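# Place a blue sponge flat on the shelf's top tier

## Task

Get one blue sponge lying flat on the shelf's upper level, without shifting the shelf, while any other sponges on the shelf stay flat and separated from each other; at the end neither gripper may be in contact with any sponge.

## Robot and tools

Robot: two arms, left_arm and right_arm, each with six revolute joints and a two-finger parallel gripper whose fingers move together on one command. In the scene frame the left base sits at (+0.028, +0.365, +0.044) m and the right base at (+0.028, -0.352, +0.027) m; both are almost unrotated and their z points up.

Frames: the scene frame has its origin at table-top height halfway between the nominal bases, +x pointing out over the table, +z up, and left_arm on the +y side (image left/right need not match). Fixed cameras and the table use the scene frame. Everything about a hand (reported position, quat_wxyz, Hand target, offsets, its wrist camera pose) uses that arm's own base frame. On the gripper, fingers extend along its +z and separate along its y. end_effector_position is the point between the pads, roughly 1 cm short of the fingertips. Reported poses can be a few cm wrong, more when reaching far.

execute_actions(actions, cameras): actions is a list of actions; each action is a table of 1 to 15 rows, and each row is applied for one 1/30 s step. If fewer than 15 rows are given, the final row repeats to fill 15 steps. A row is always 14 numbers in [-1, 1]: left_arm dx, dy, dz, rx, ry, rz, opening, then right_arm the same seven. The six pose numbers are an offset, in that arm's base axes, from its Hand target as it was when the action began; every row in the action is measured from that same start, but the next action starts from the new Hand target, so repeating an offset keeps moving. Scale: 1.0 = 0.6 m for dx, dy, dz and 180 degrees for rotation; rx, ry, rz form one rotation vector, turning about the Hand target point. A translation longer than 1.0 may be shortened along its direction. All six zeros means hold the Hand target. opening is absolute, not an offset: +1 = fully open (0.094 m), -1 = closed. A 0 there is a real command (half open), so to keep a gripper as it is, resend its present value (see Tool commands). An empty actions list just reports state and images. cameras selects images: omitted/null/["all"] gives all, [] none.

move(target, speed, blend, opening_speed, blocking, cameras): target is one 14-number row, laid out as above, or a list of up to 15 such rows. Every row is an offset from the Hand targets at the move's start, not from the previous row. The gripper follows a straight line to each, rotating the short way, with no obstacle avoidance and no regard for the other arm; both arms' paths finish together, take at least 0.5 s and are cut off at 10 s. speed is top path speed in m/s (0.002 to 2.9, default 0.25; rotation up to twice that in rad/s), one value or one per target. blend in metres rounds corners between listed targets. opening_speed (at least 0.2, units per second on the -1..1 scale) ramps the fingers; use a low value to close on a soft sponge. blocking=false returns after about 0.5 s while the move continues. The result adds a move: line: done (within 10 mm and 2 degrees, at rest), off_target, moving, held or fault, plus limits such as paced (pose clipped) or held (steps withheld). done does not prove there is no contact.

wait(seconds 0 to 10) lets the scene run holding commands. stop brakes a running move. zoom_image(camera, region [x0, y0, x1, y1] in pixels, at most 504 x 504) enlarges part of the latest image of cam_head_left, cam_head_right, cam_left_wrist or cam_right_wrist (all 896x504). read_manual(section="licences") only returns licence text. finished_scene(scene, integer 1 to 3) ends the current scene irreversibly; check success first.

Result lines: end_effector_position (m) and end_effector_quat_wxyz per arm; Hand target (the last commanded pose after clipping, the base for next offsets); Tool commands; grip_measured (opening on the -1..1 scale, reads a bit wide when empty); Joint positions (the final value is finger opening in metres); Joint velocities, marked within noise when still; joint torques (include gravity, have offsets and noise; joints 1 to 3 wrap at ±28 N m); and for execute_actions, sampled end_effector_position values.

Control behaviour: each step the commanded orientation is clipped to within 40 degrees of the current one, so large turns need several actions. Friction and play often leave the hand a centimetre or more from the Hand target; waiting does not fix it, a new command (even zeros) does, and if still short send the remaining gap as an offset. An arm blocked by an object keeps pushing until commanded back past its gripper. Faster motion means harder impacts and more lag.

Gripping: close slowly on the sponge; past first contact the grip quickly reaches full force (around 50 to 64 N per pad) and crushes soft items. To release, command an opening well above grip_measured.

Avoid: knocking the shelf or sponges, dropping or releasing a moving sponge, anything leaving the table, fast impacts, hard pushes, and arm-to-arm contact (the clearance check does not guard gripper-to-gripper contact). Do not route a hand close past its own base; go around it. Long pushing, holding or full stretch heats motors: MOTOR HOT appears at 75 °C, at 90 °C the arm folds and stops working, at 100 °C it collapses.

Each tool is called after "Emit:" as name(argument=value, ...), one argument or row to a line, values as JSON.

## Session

Emit:
execute_actions(
  actions=[],
)

Scene clock: 0.00 s.
left_arm: end_effector_position=(+0.4062, +0.0450, +0.1053) grip_measured=+1.000 end_effector_quat_wxyz=(+0.570, -0.097, +0.805, +0.133) | right_arm: end_effector_position=(+0.4027, -0.0245, +0.1138) grip_measured=+1.000 end_effector_quat_wxyz=(+0.606, +0.063, +0.791, -0.059)
Joint positions: left_arm=[-0.056 1.587 0.449 0.792 -0.383 -0.025 0.094] | right_arm=[0.02 1.559 0.378 0.914 0.19 0.035 0.094]
Joint velocities: within noise
Joint torques (N m): no reading
Motor temperatures (°C): left_arm=[26 27 28 25 24 27 28] | right_arm=[27 29 26 27 27 28 28]
Heat: left arm: 28 °C; right arm: 29 °C.
Hand target: left_arm +0.4116, +0.0458, +0.1221; +0.590, -0.105, +0.790, +0.131 | right_arm +0.4073, -0.0259, +0.1300; +0.624, +0.070, +0.776, -0.058
Tool commands: left_gripper/opening=+1.0 right_gripper/opening=+1.0

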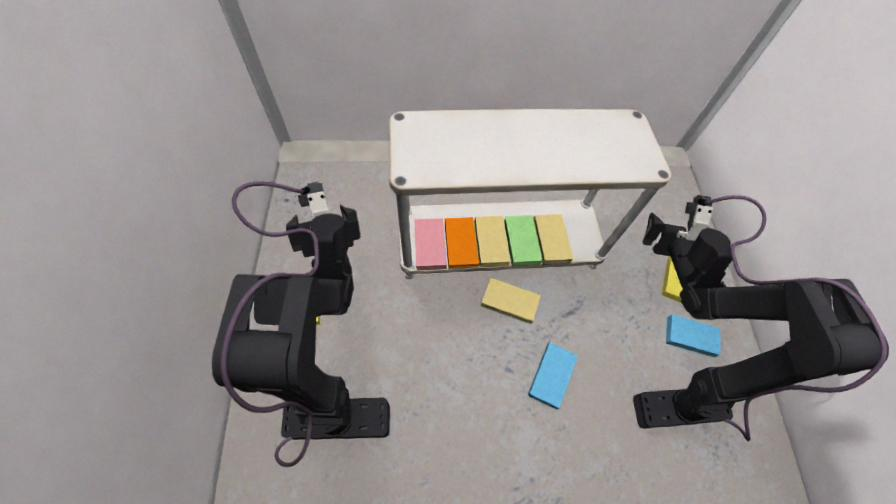

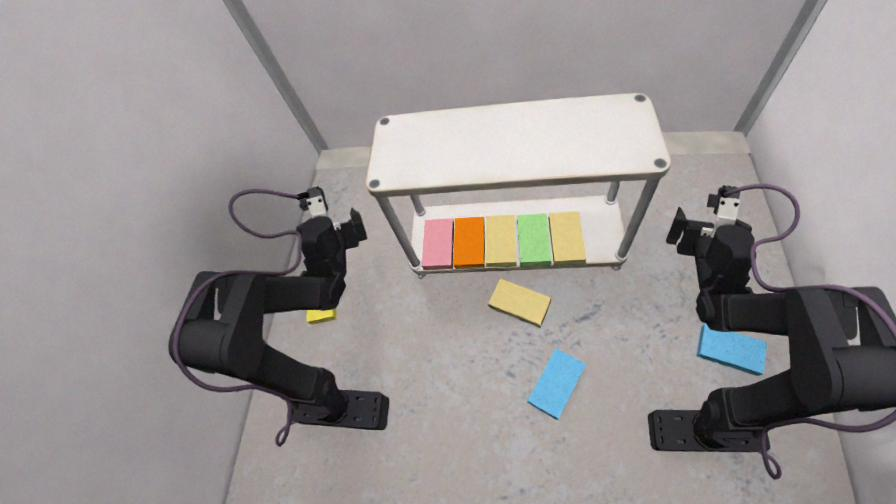

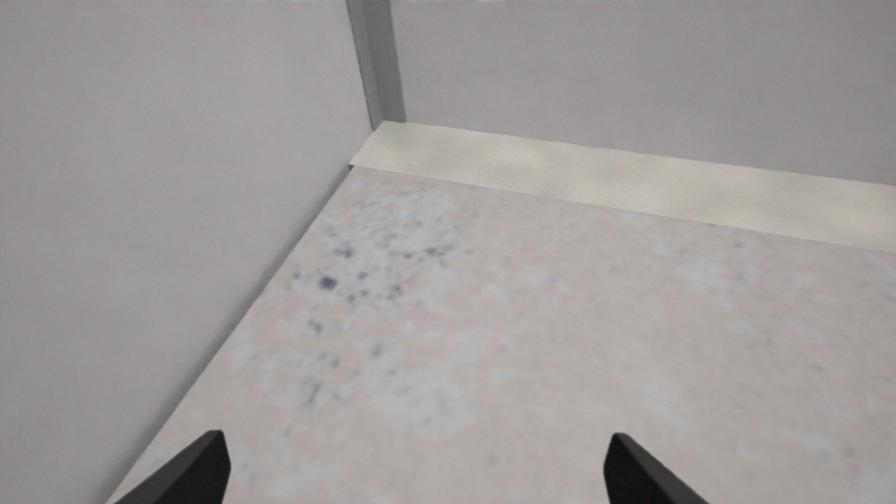

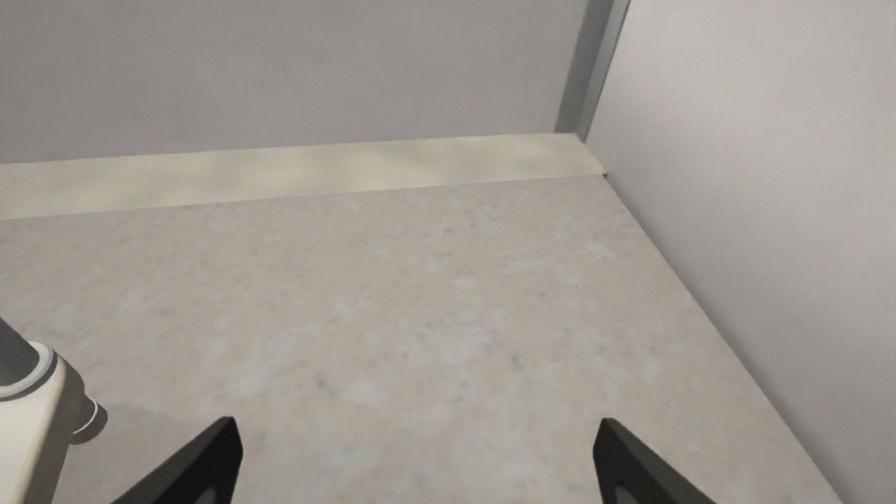

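Emit:
zoom_image(
  camera="cam_head_left",
  region=[505, 335, 605, 415],
)

Emit:
zoom_image(
  camera="cam_head_left",
  region=[375, 90, 695, 300],
)

Emit:
zoom_image(
  camera="cam_head_right",
  region=[505, 335, 605, 425],
)

Emit:
zoom_image(
  camera="cam_head_left",
  region=[640, 300, 750, 370],
)

Scaled by 5.040 from the camera's 896x504 image, which has a finer 1280x720 frame.

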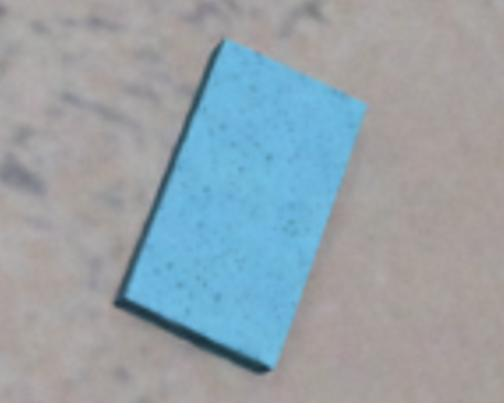

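Scaled by 1.575 from the camera's 896x504 image, which has a finer 1280x720 frame.

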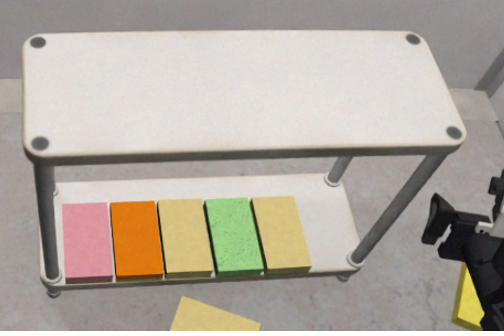

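Scaled by 5.040 from the camera's 896x504 image, which has a finer 1280x720 frame.

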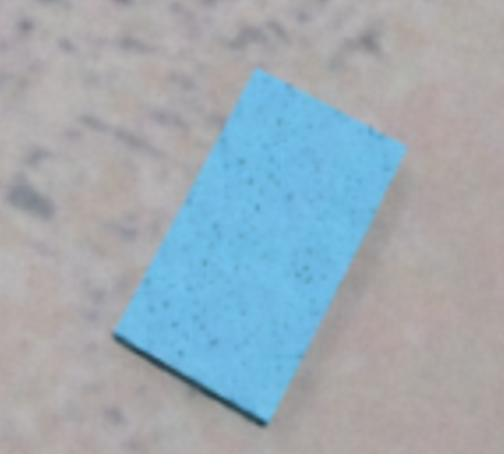

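Scaled by 4.582 from the camera's 896x504 image, which has a finer 1280x720 frame.

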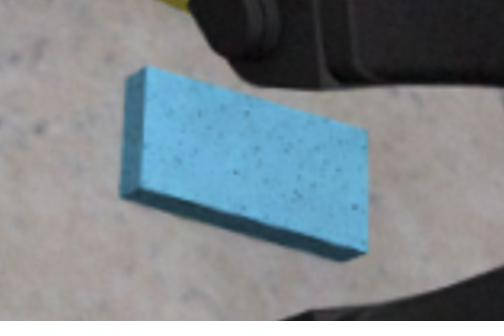

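Emit:
move(
  target=[
    [-0.186, -0.0597, 0.0132, -0.0423, 0.1317, -0.1243, 1.0, 0, 0, 0, 0, 0, 0, 1.0],
    [-0.3193, -0.4263, -0.0035, -0.0158, 0.1402, -0.2486, 1.0, 0, 0, 0, 0, 0, 0, 1.0],
    [-0.6527, -0.693, -0.07, -0.0158, 0.1402, -0.2486, 1.0, 0, 0, 0, 0, 0, 0, 1.0],
  ],
  speed=0.3,
  blend=[0.04, 0.06, 0],
)

Scene clock: 9.27 s.
left_arm: end_effector_position=(+0.0144, -0.3591, +0.0641) grip_measured=+1.000 end_effector_quat_wxyz=(+0.388, +0.235, +0.886, -0.092) | right_arm: end_effector_position=(+0.4027, -0.0245, +0.1138) grip_measured=+1.000 end_effector_quat_wxyz=(+0.606, +0.063, +0.791, -0.059)
Joint positions: left_arm=[-1.9 1.802 1.062 -0.657 -0.806 -1.306 0.094] | right_arm=[0.02 1.559 0.378 0.914 0.19 0.035 0.094]
Joint velocities: within noise
Joint torques (N m): left_arm=[0.23 -5.11 7.99 0.32 -0.89 -0.08] | right_arm=[-0.09 -5.91 5.15 2.2 -0.01 0]
Motor temperatures (°C): left_arm=[26 27 29 26 25 27 28] | right_arm=[27 29 27 30 27 28 28]
Heat: left arm: 29 °C; right arm: 30 °C.
Hand target: left_arm +0.0200, -0.3700, +0.0801; +0.410, +0.217, +0.880, -0.102 | right_arm +0.4073, -0.0259, +0.1300; +0.624, +0.070, +0.776, -0.058
Off the commanded pose: left_arm 0.020 m, 4 deg | right_arm 0.017 m, 3 deg.
move: off_target (left_arm, right_arm)

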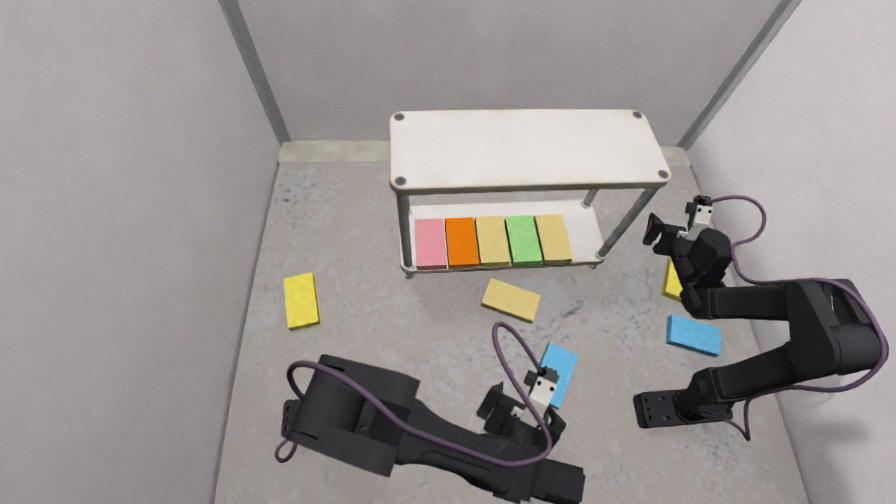

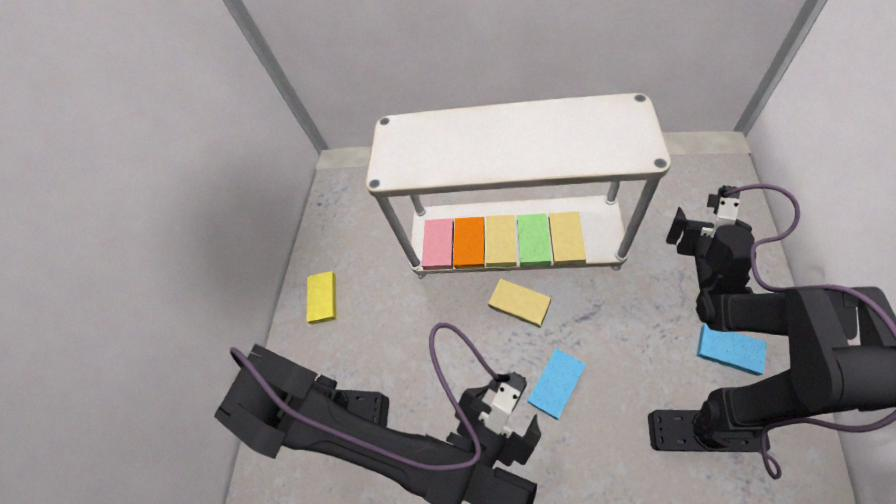

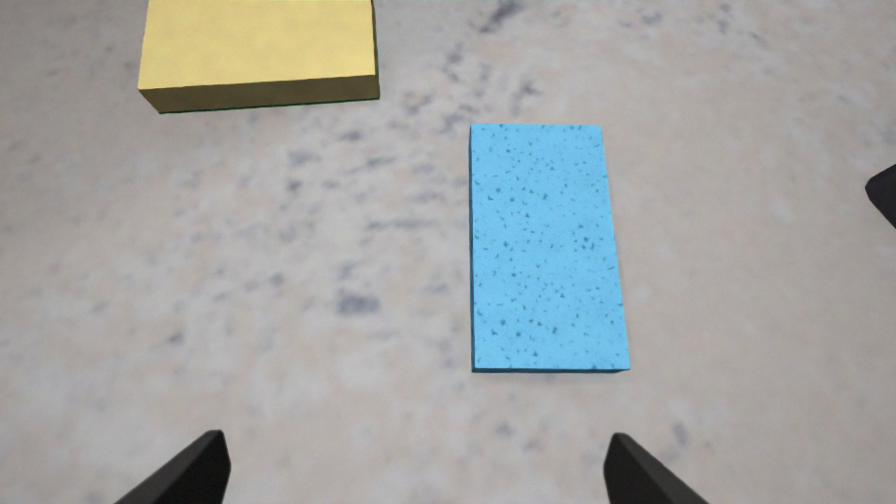

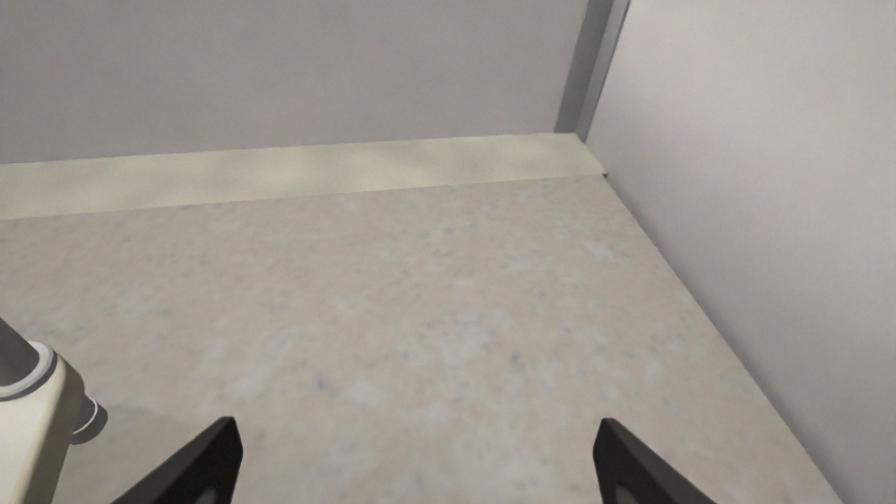

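Emit:
move(
  target=[0.0578, -0.1312, -0.085, 0, 0, -0.003, 1.0, 0, 0, 0, 0, 0, 0, 1.0],
  speed=0.15,
  cameras=["cam_left_wrist", "cam_head_left"],
)

Scene clock: 12.30 s.
left_arm: end_effector_position=(+0.0592, -0.4267, +0.0159) grip_measured=+1.000 end_effector_quat_wxyz=(+0.404, +0.236, +0.881, -0.069) | right_arm: end_effector_position=(+0.4027, -0.0245, +0.1138) grip_measured=+1.000 end_effector_quat_wxyz=(+0.606, +0.063, +0.791, -0.059)
Joint positions: left_arm=[-1.739 2.09 1.233 -0.429 -0.806 -1.094 0.094] | right_arm=[0.02 1.559 0.378 0.914 0.19 0.035 0.094]
Joint velocities: within noise
Joint torques (N m): left_arm=[0.16 -7.08 7.92 0.93 -0.43 0.05] | right_arm=[-0.09 -5.91 5.15 2.2 -0.01 0]
Motor temperatures (°C): left_arm=[26 28 29 26 25 27 28] | right_arm=[27 30 27 30 27 28 28]
Heat: left arm: 29 °C; right arm: 30 °C.
Hand target: left_arm +0.0547, -0.4488, +0.0291; +0.409, +0.221, +0.879, -0.104 | right_arm +0.4073, -0.0259, +0.1300; +0.624, +0.070, +0.776, -0.058
Off the commanded pose: left_arm 0.026 m, 4 deg | right_arm 0.017 m, 3 deg.
move: off_target (left_arm, right_arm)
Images, in order (width x height): cam_head_left 896x504, cam_left_wrist 896x504.

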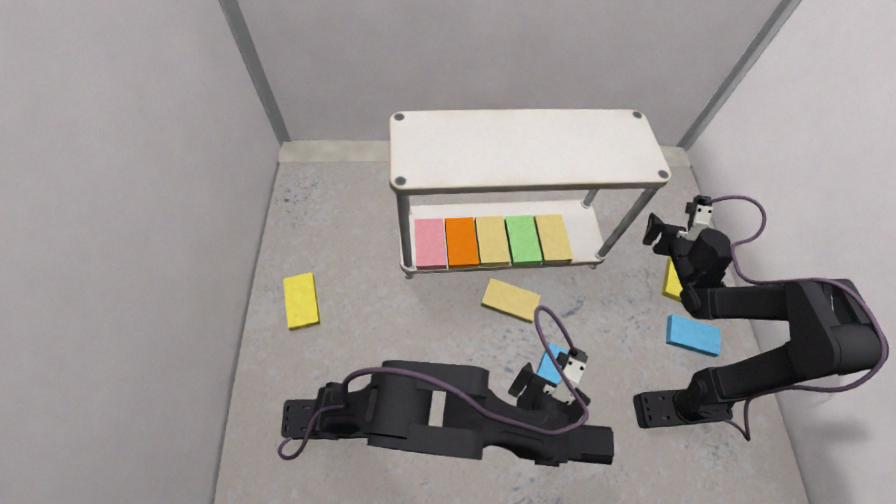

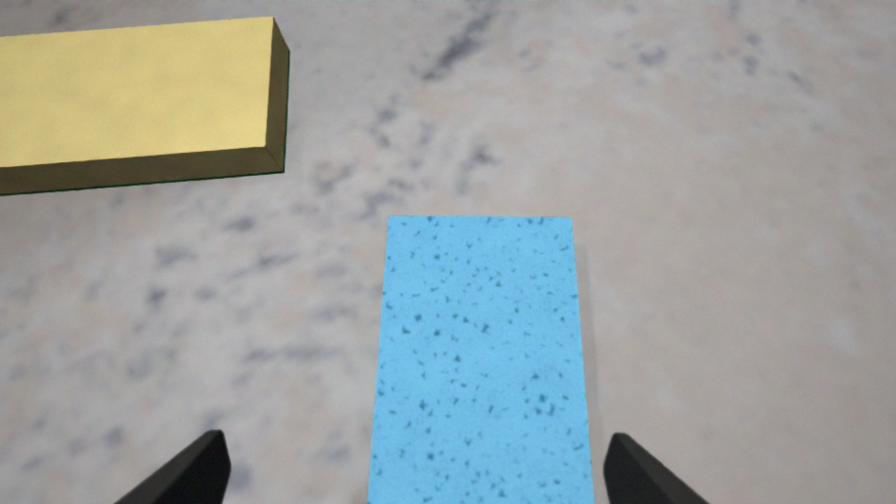

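Emit:
move(
  target=[-0.0272, -0.0143, -0.0133, -0.0197, 0.0103, -0.0222, 1.0, 0, 0, 0, 0, 0, 0, 1.0],
  speed=0.12,
  cameras=["cam_left_wrist"],
)

Scene clock: 15.80 s.
left_arm: end_effector_position=(+0.0421, -0.4546, +0.0209) grip_measured=+1.000 end_effector_quat_wxyz=(+0.396, +0.234, +0.877, -0.137) | right_arm: end_effector_position=(+0.4027, -0.0245, +0.1138) grip_measured=+1.000 end_effector_quat_wxyz=(+0.606, +0.063, +0.791, -0.059)
Joint positions: left_arm=[-1.757 2.09 1.225 -0.269 -0.774 -1.054 0.094] | right_arm=[0.02 1.559 0.378 0.914 0.19 0.035 0.094]
Joint velocities: within noise
Joint torques (N m): left_arm=[-0.38 -7.83 3.32 1.18 -0.35 0.07] | right_arm=[-0.12 -5.91 5.15 2.2 -0.01 0]
Motor temperatures (°C): left_arm=[26 28 30 26 25 27 28] | right_arm=[27 30 27 31 27 28 28]
Heat: left arm: 30 °C; right arm: 31 °C.
Hand target: left_arm +0.0384, -0.4573, +0.0211; +0.398, +0.237, +0.874, -0.148 | right_arm +0.4073, -0.0259, +0.1300; +0.624, +0.070, +0.776, -0.058
Off the commanded pose: left_arm 0.005 m, 1 deg | right_arm 0.017 m, 3 deg.
move: off_target (right_arm)
Images, in order (width x height): cam_left_wrist 896x504.

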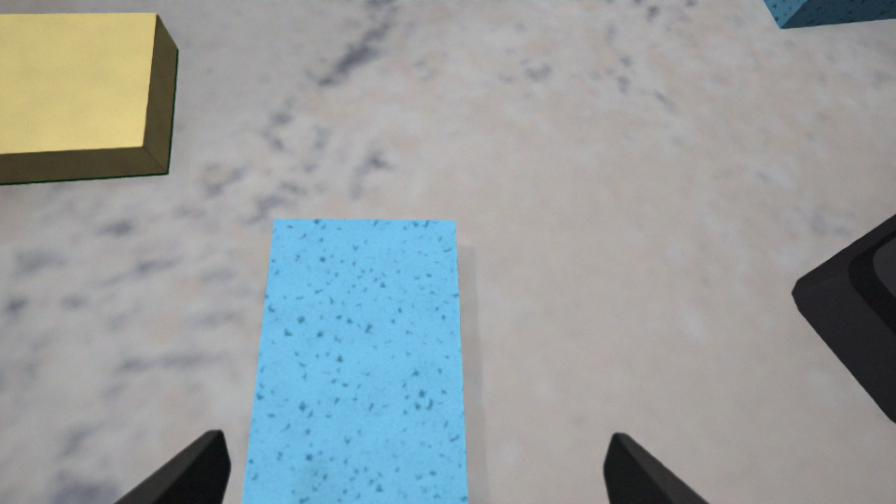

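Emit:
move(
  target=[0.0017, 0.0293, -0.0133, 0.0143, -0.0096, 0.03, 1.0, 0, 0, 0, 0, 0, 0, 1.0],
  speed=0.12,
  cameras=["cam_left_wrist"],
)

Scene clock: 18.20 s.
left_arm: end_effector_position=(+0.0387, -0.4351, +0.0040) grip_measured=+1.000 end_effector_quat_wxyz=(+0.392, +0.214, +0.888, -0.107) | right_arm: end_effector_position=(+0.4027, -0.0245, +0.1138) grip_measured=+1.000 end_effector_quat_wxyz=(+0.606, +0.063, +0.791, -0.059)
Joint positions: left_arm=[-1.779 2.119 1.225 -0.364 -0.789 -1.174 0.094] | right_arm=[0.02 1.559 0.378 0.914 0.19 0.035 0.094]
Joint velocities: within noise
Joint torques (N m): left_arm=[-0.43 -7.09 6.42 0.44 -0.84 -0.09] | right_arm=[-0.09 -5.91 5.15 2.2 -0.01 0]
Motor temperatures (°C): left_arm=[26 28 30 26 25 27 28] | right_arm=[27 30 27 31 27 28 28]
Heat: left arm: 30 °C; right arm: 31 °C.
Hand target: left_arm +0.0394, -0.4398, +0.0131; +0.412, +0.207, +0.881, -0.106 | right_arm +0.4073, -0.0259, +0.1300; +0.624, +0.070, +0.776, -0.058
Off the commanded pose: left_arm 0.010 m, 3 deg | right_arm 0.017 m, 3 deg.
move: off_target (left_arm, right_arm)
Images, in order (width x height): cam_left_wrist 896x504.

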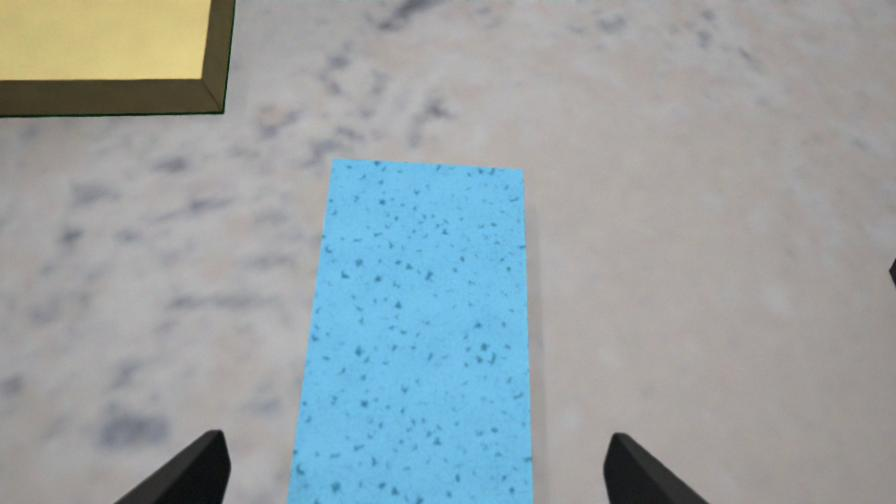

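Emit:
move(
  target=[0.0058, -0.0032, -0.035, 0.0063, -0.0035, 0, 1.0, 0, 0, 0, 0, 0, 0, 1.0],
  speed=0.08,
  cameras=["cam_left_wrist", "cam_head_right"],
)

Scene clock: 19.67 s.
left_arm: end_effector_position=(+0.0407, -0.4270, -0.0210) grip_measured=+1.000 end_effector_quat_wxyz=(+0.392, +0.226, +0.888, -0.077) | right_arm: end_effector_position=(+0.4027, -0.0245, +0.1138) grip_measured=+1.000 end_effector_quat_wxyz=(+0.606, +0.063, +0.791, -0.059)
Joint positions: left_arm=[-1.779 2.184 1.225 -0.364 -0.793 -1.176 0.094] | right_arm=[0.02 1.559 0.378 0.914 0.19 0.035 0.094]
Joint velocities: within noise
Joint torques (N m): left_arm=[0.16 -7.39 6.48 0.75 -0.86 0.02] | right_arm=[-0.09 -5.9 5.16 2.19 -0.01 0]
Motor temperatures (°C): left_arm=[26 28 30 26 25 27 28] | right_arm=[27 30 27 32 27 28 28]
Heat: left arm: 30 °C; right arm: 32 °C.
Hand target: left_arm +0.0429, -0.4417, -0.0079; +0.415, +0.212, +0.880, -0.096 | right_arm +0.4073, -0.0259, +0.1300; +0.624, +0.070, +0.776, -0.058
Off the commanded pose: left_arm 0.020 m, 4 deg | right_arm 0.017 m, 3 deg.
move: off_target (left_arm, right_arm)
Images, in order (width x height): cam_head_right 896x504, cam_left_wrist 896x504.

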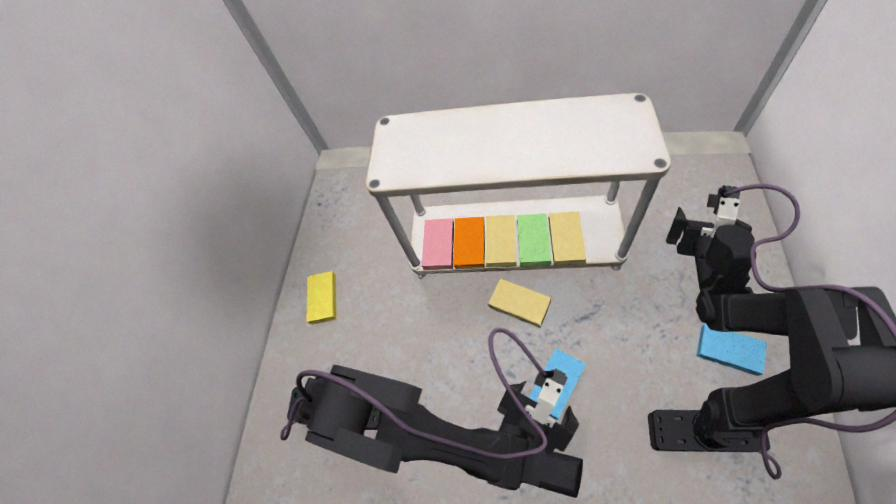

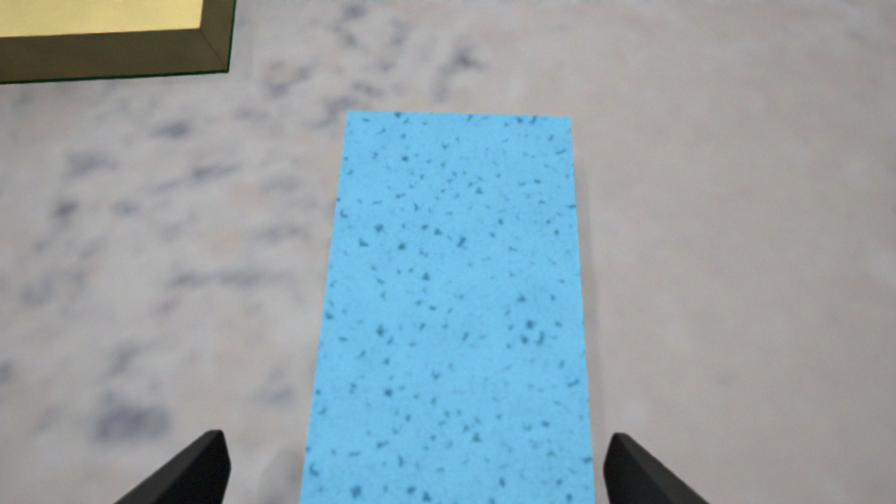

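Emit:
move(
  target=[0, 0, 0, 0, 0, 0, 0.22, 0, 0, 0, 0, 0, 0, 1.0],
  opening_speed=0.45,
  cameras=["cam_left_wrist", "cam_head_right"],
)

Scene clock: 22.53 s.
left_arm: end_effector_position=(+0.0415, -0.4270, -0.0197) grip_measured=+0.303 end_effector_quat_wxyz=(+0.397, +0.226, +0.886, -0.077) | right_arm: end_effector_position=(+0.4027, -0.0245, +0.1138) grip_measured=+1.000 end_effector_quat_wxyz=(+0.606, +0.063, +0.791, -0.059)
Joint positions: left_arm=[-1.78 2.184 1.225 -0.364 -0.803 -1.176 0.061] | right_arm=[0.02 1.559 0.378 0.914 0.19 0.035 0.094]
Joint velocities: within noise
Joint torques (N m): left_arm=[0.1 -7.38 6.5 0.76 -0.73 0.02] | right_arm=[-0.09 -5.93 5.15 2.2 -0.01 0]
Motor temperatures (°C): left_arm=[26 29 30 26 25 27 28] | right_arm=[27 30 27 32 27 28 28]
Heat: left arm: 30 °C; right arm: 32 °C.
Hand target: left_arm +0.0429, -0.4417, -0.0079; +0.415, +0.212, +0.880, -0.096 | right_arm +0.4073, -0.0259, +0.1300; +0.624, +0.070, +0.776, -0.058
Off the commanded pose: left_arm 0.019 m, 4 deg | right_arm 0.017 m, 3 deg.
move: off_target (left_arm, right_arm)
Images, in order (width x height): cam_head_right 896x504, cam_left_wrist 896x504.

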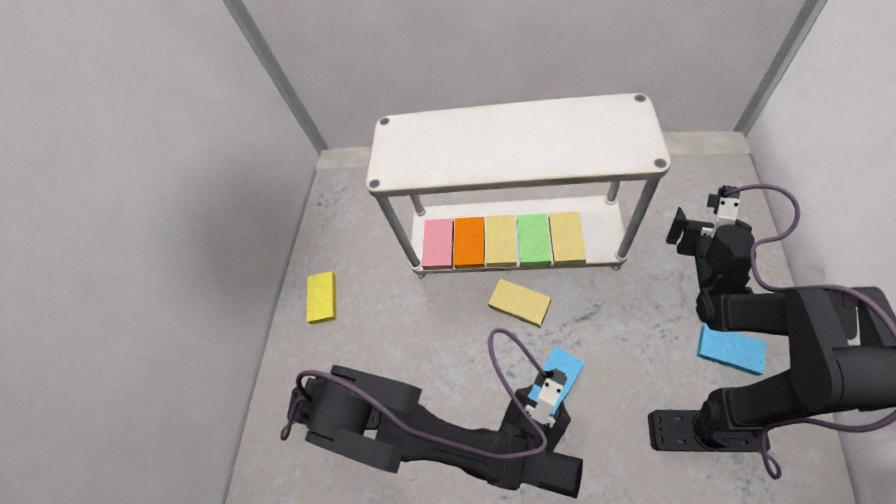

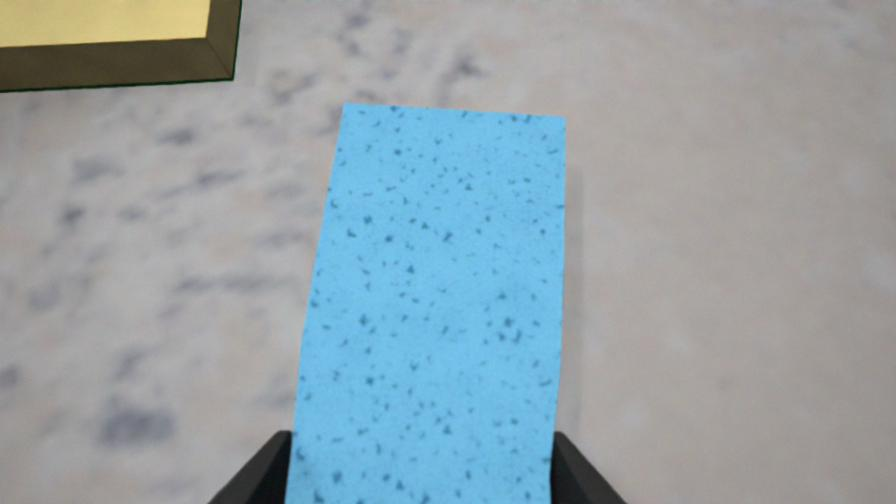

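Emit:
zoom_image(
  camera="cam_left_wrist",
  region=[200, 340, 640, 504],
)

Emit:
zoom_image(
  camera="cam_head_right",
  region=[470, 320, 620, 470],
)

Scaled by 1.145 from the camera's 896x504 image, which has a finer 1280x720 frame.

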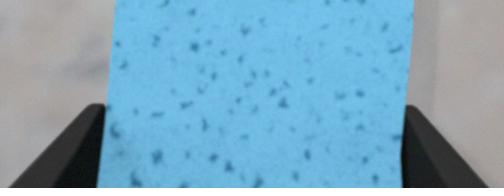

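Scaled by 3.360 from the camera's 896x504 image, which has a finer 1280x720 frame.

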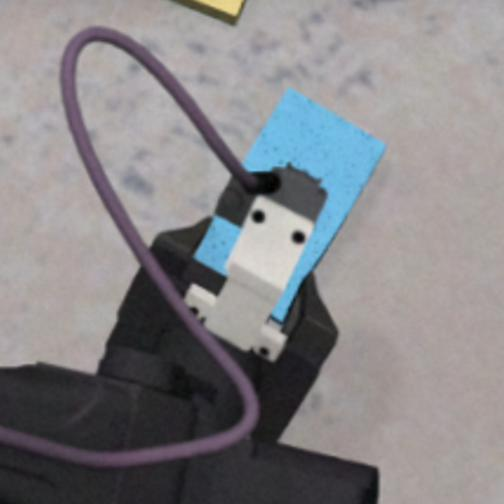

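Emit:
move(
  target=[0.0285, 0.0195, 0.2, 0, 0, 0, 0.2, 0, 0, 0, 0, 0, 0, 1.0],
  speed=0.15,
  cameras=["cam_left_wrist", "cam_head_right", "cam_head_left"],
)

Scene clock: 31.63 s.
left_arm: end_effector_position=(+0.0543, -0.4210, +0.0804) grip_measured=+0.293 end_effector_quat_wxyz=(+0.401, +0.234, +0.883, -0.071) | right_arm: end_effector_position=(+0.4027, -0.0245, +0.1138) grip_measured=+1.000 end_effector_quat_wxyz=(+0.606, +0.063, +0.791, -0.059)
Joint positions: left_arm=[-1.752 1.957 1.326 -0.67 -0.805 -1.119 0.061] | right_arm=[0.02 1.559 0.378 0.914 0.19 0.035 0.094]
Joint velocities: within noise
Joint torques (N m): left_arm=[0.42 -9.95 8.24 0.43 -0.63 0.01] | right_arm=[-0.09 -5.91 5.15 2.2 -0.01 0]
Motor temperatures (°C): left_arm=[26 30 30 26 25 27 28] | right_arm=[27 30 27 33 27 28 28]
Heat: left arm: 30 °C; right arm: 33 °C.
Hand target: left_arm +0.0600, -0.4300, +0.1121; +0.415, +0.212, +0.880, -0.096 | right_arm +0.4073, -0.0259, +0.1300; +0.624, +0.070, +0.776, -0.058
Off the commanded pose: left_arm 0.033 m, 4 deg | right_arm 0.017 m, 3 deg.
move: off_target (left_arm, right_arm)
Images, in order (width x height): cam_head_left 896x504, cam_head_right 896x504, cam_left_wrist 896x504.

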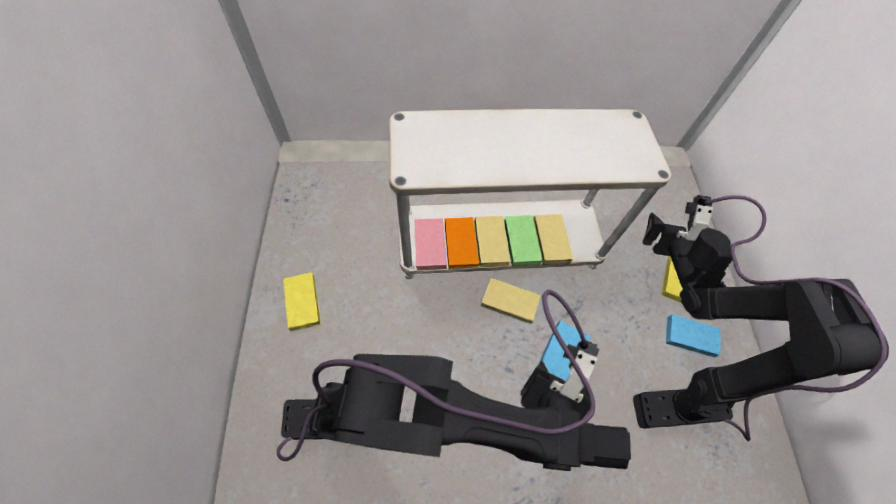

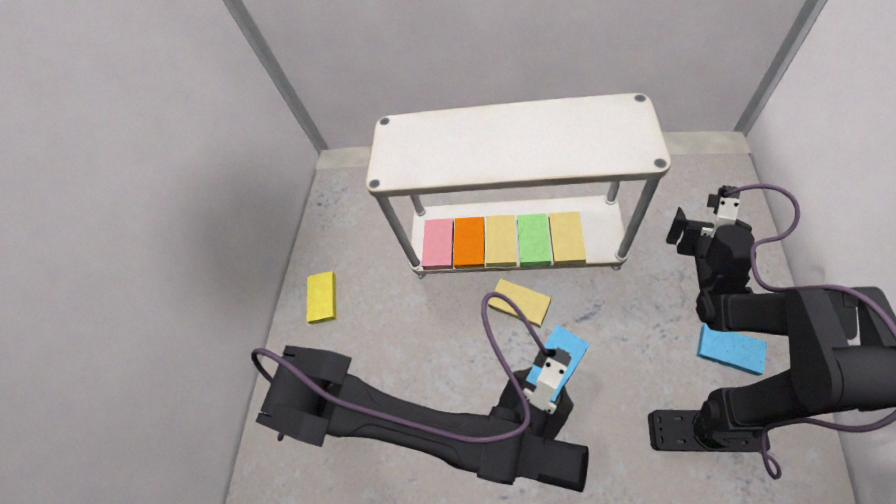

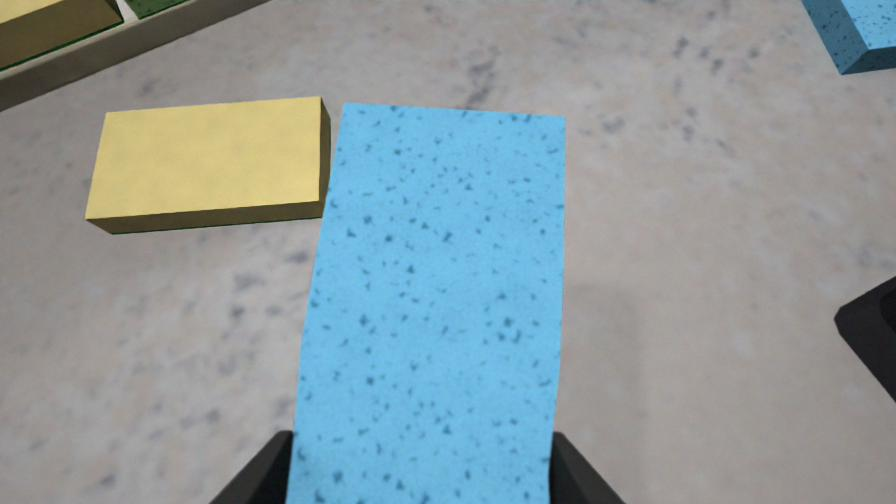

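Emit:
move(
  target=[
    [0.2333, 0.1533, 0.475, 0.0047, -0.0034, -0.05, 0.2, 0, 0, 0, 0, 0, 0, 1.0],
    [0.52, 0.3167, 0.4515, 0.0094, -0.0067, -0.1022, 0.2, 0, 0, 0, 0, 0, 0, 1.0],
  ],
  speed=0.25,
  blend=[0.05, 0],
)

Scene clock: 35.30 s.
left_arm: end_effector_position=(+0.3756, -0.2340, +0.3675) grip_measured=+0.293 end_effector_quat_wxyz=(+0.387, +0.346, +0.844, -0.136) | right_arm: end_effector_position=(+0.4027, -0.0245, +0.1138) grip_measured=+1.000 end_effector_quat_wxyz=(+0.606, +0.063, +0.791, -0.059)
Joint positions: left_arm=[-0.488 1.724 2.139 -1.156 0.177 0.211 0.061] | right_arm=[0.02 1.559 0.378 0.914 0.19 0.035 0.094]
Joint velocities: within noise
Joint torques (N m): left_arm=[-0.13 -4.71 8.44 1.29 0.23 0.05] | right_arm=[-0.09 -5.91 5.15 2.19 -0.01 0]
Motor temperatures (°C): left_arm=[26 30 30 26 25 27 28] | right_arm=[27 30 27 33 27 28 28]
Heat: left arm: 30 °C; right arm: 33 °C.
Hand target: left_arm +0.3720, -0.2400, +0.3830; +0.400, +0.357, +0.832, -0.146 | right_arm +0.4073, -0.0259, +0.1300; +0.624, +0.070, +0.776, -0.058
Off the commanded pose: left_arm 0.017 m, 3 deg | right_arm 0.017 m, 3 deg.
move: off_target (left_arm, right_arm)

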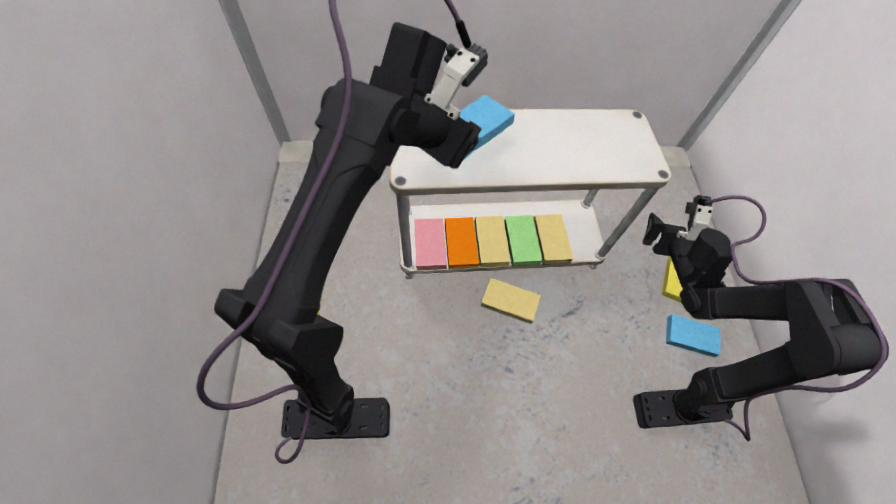

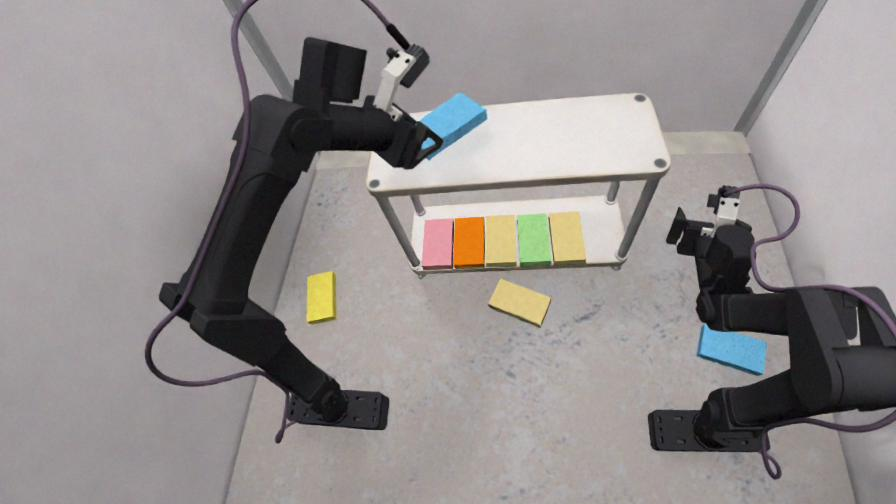

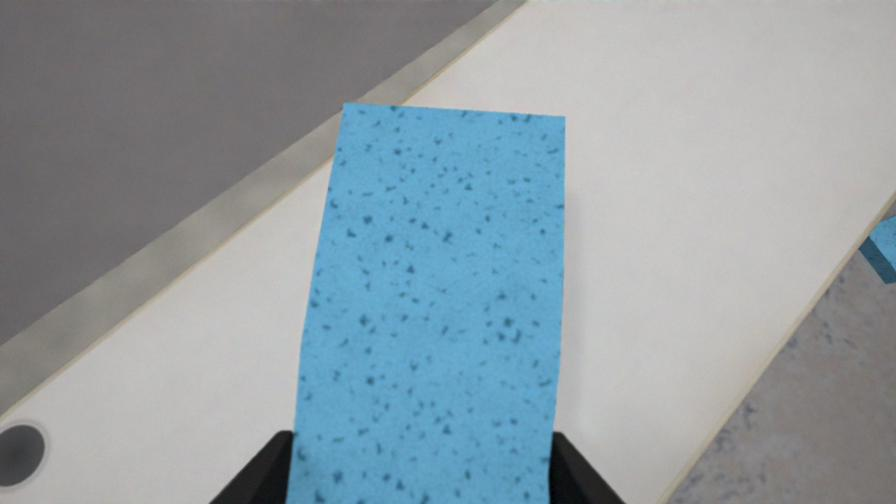

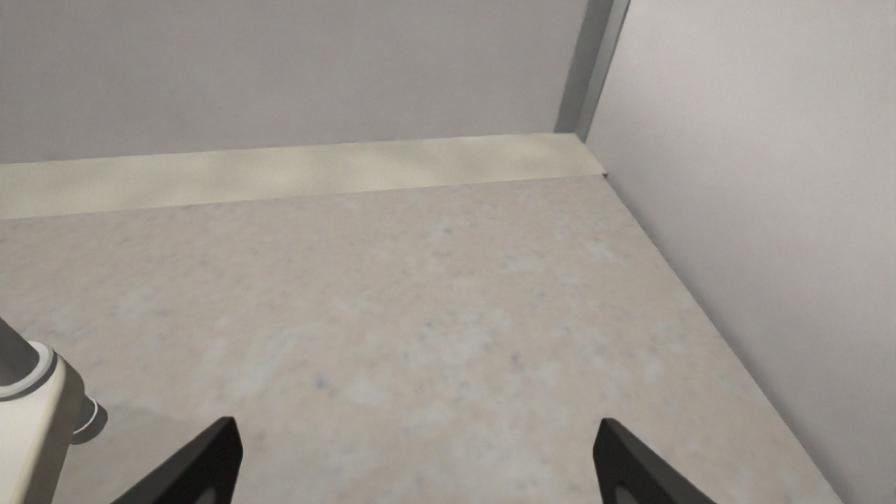

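Emit:
move(
  target=[0, 0, -0.0517, -0.0015, -0.0097, 0, 0.2, 0, 0, 0, 0, 0, 0, 1.0],
  speed=0.08,
  cameras=["cam_left_wrist", "cam_head_left", "cam_head_right"],
)

Scene clock: 37.70 s.
left_arm: end_effector_position=(+0.3762, -0.2346, +0.3387) grip_measured=+0.293 end_effector_quat_wxyz=(+0.390, +0.354, +0.840, -0.133) | right_arm: end_effector_position=(+0.4027, -0.0245, +0.1138) grip_measured=+1.000 end_effector_quat_wxyz=(+0.606, +0.063, +0.791, -0.059)
Joint positions: left_arm=[-0.488 1.644 1.907 -0.999 0.178 0.229 0.061] | right_arm=[0.02 1.559 0.378 0.914 0.19 0.035 0.094]
Joint velocities: within noise
Joint torques (N m): left_arm=[-0.4 -7.19 3.59 1.79 0.14 0.04] | right_arm=[-0.1 -5.9 5.15 2.2 -0.01 0]
Motor temperatures (°C): left_arm=[26 30 30 27 25 27 29] | right_arm=[27 30 27 34 27 28 28]
Heat: left arm: 30 °C; right arm: 34 °C.
Hand target: left_arm +0.3720, -0.2400, +0.3520; +0.414, +0.358, +0.825, -0.143 | right_arm +0.4073, -0.0259, +0.1300; +0.624, +0.070, +0.776, -0.058
Off the commanded pose: left_arm 0.015 m, 3 deg | right_arm 0.017 m, 3 deg.
move: off_target (left_arm, right_arm)
Images, in order (width x height): cam_head_left 896x504, cam_head_right 896x504, cam_left_wrist 896x504.

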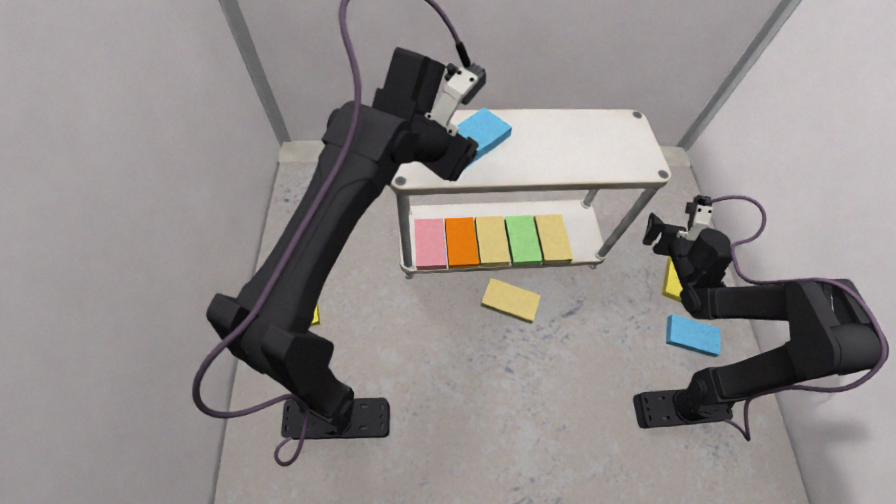

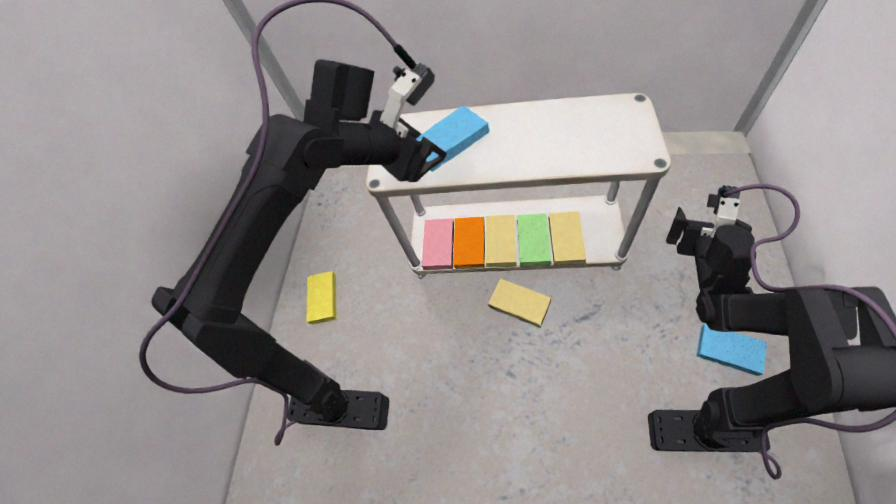

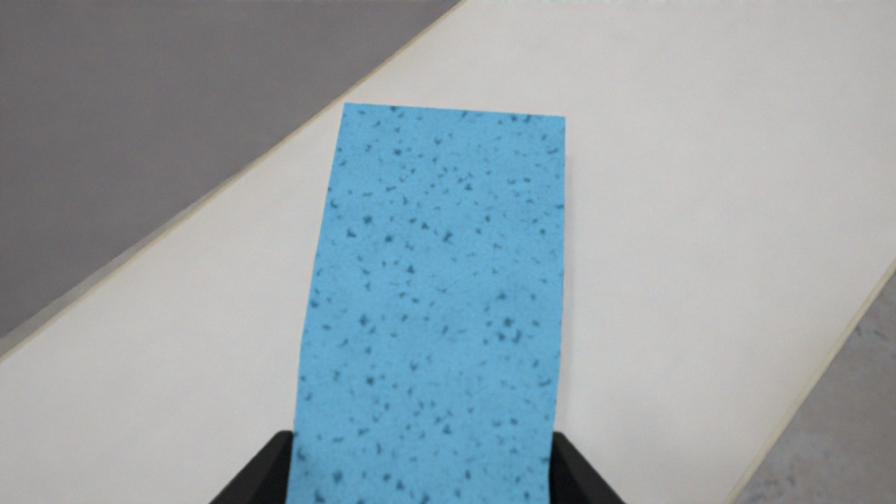

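Emit:
move(
  target=[0, 0, -0.0083, 0, 0, 0, 0.2, 0, 0, 0, 0, 0, 0, 1.0],
  speed=0.05,
  cameras=["cam_left_wrist", "cam_head_left"],
)

Scene clock: 39.03 s.
left_arm: end_effector_position=(+0.3767, -0.2349, +0.3387) grip_measured=+0.293 end_effector_quat_wxyz=(+0.398, +0.353, +0.836, -0.134) | right_arm: end_effector_position=(+0.4027, -0.0245, +0.1138) grip_measured=+1.000 end_effector_quat_wxyz=(+0.606, +0.063, +0.791, -0.059)
Joint positions: left_arm=[-0.488 1.629 1.877 -0.967 0.178 0.229 0.061] | right_arm=[0.02 1.559 0.378 0.914 0.19 0.035 0.094]
Joint velocities: within noise
Joint torques (N m): left_arm=[-0.35 -6.76 3.41 1.73 0.13 0.04] | right_arm=[-0.1 -5.9 5.15 2.19 -0.01 0]
Motor temperatures (°C): left_arm=[26 30 30 27 25 27 29] | right_arm=[27 30 27 34 27 28 28]
Heat: left arm: 30 °C; right arm: 34 °C.
Hand target: left_arm +0.3720, -0.2400, +0.3470; +0.414, +0.358, +0.825, -0.143 | right_arm +0.4073, -0.0259, +0.1300; +0.624, +0.070, +0.776, -0.058
Off the commanded pose: left_arm 0.011 m, 3 deg | right_arm 0.017 m, 3 deg.
move: off_target (left_arm, right_arm)
Images, in order (width x height): cam_head_left 896x504, cam_left_wrist 896x504.

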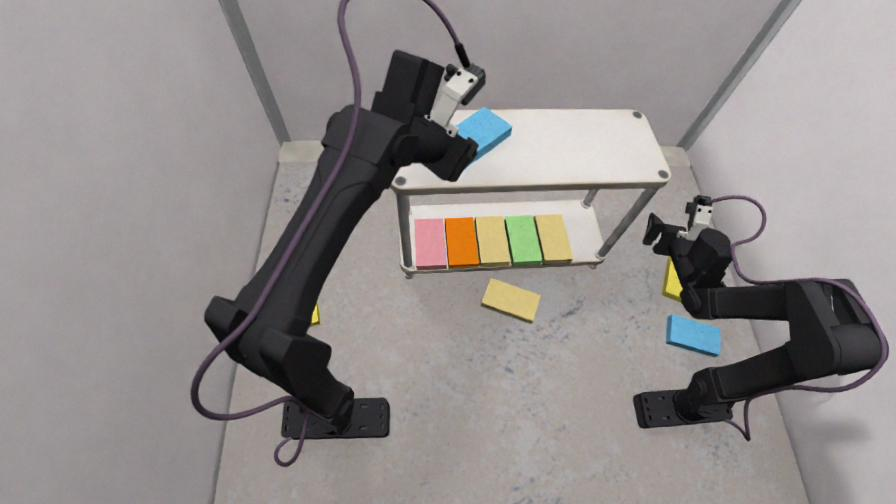

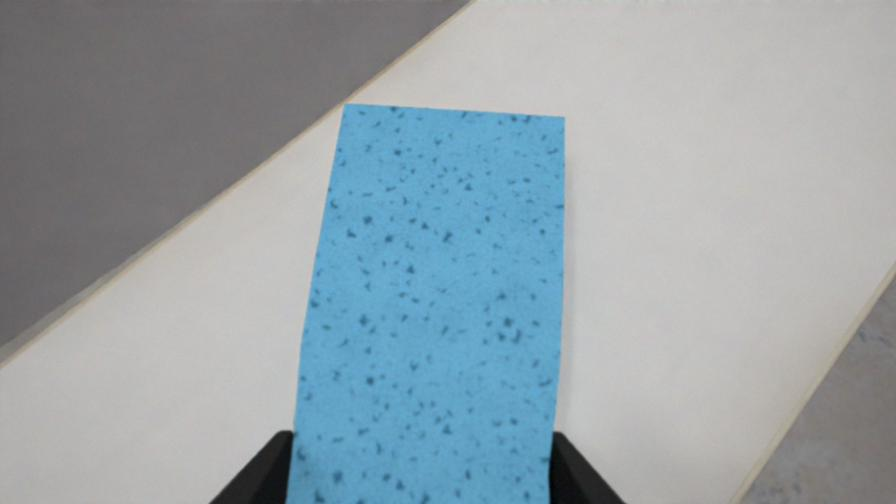

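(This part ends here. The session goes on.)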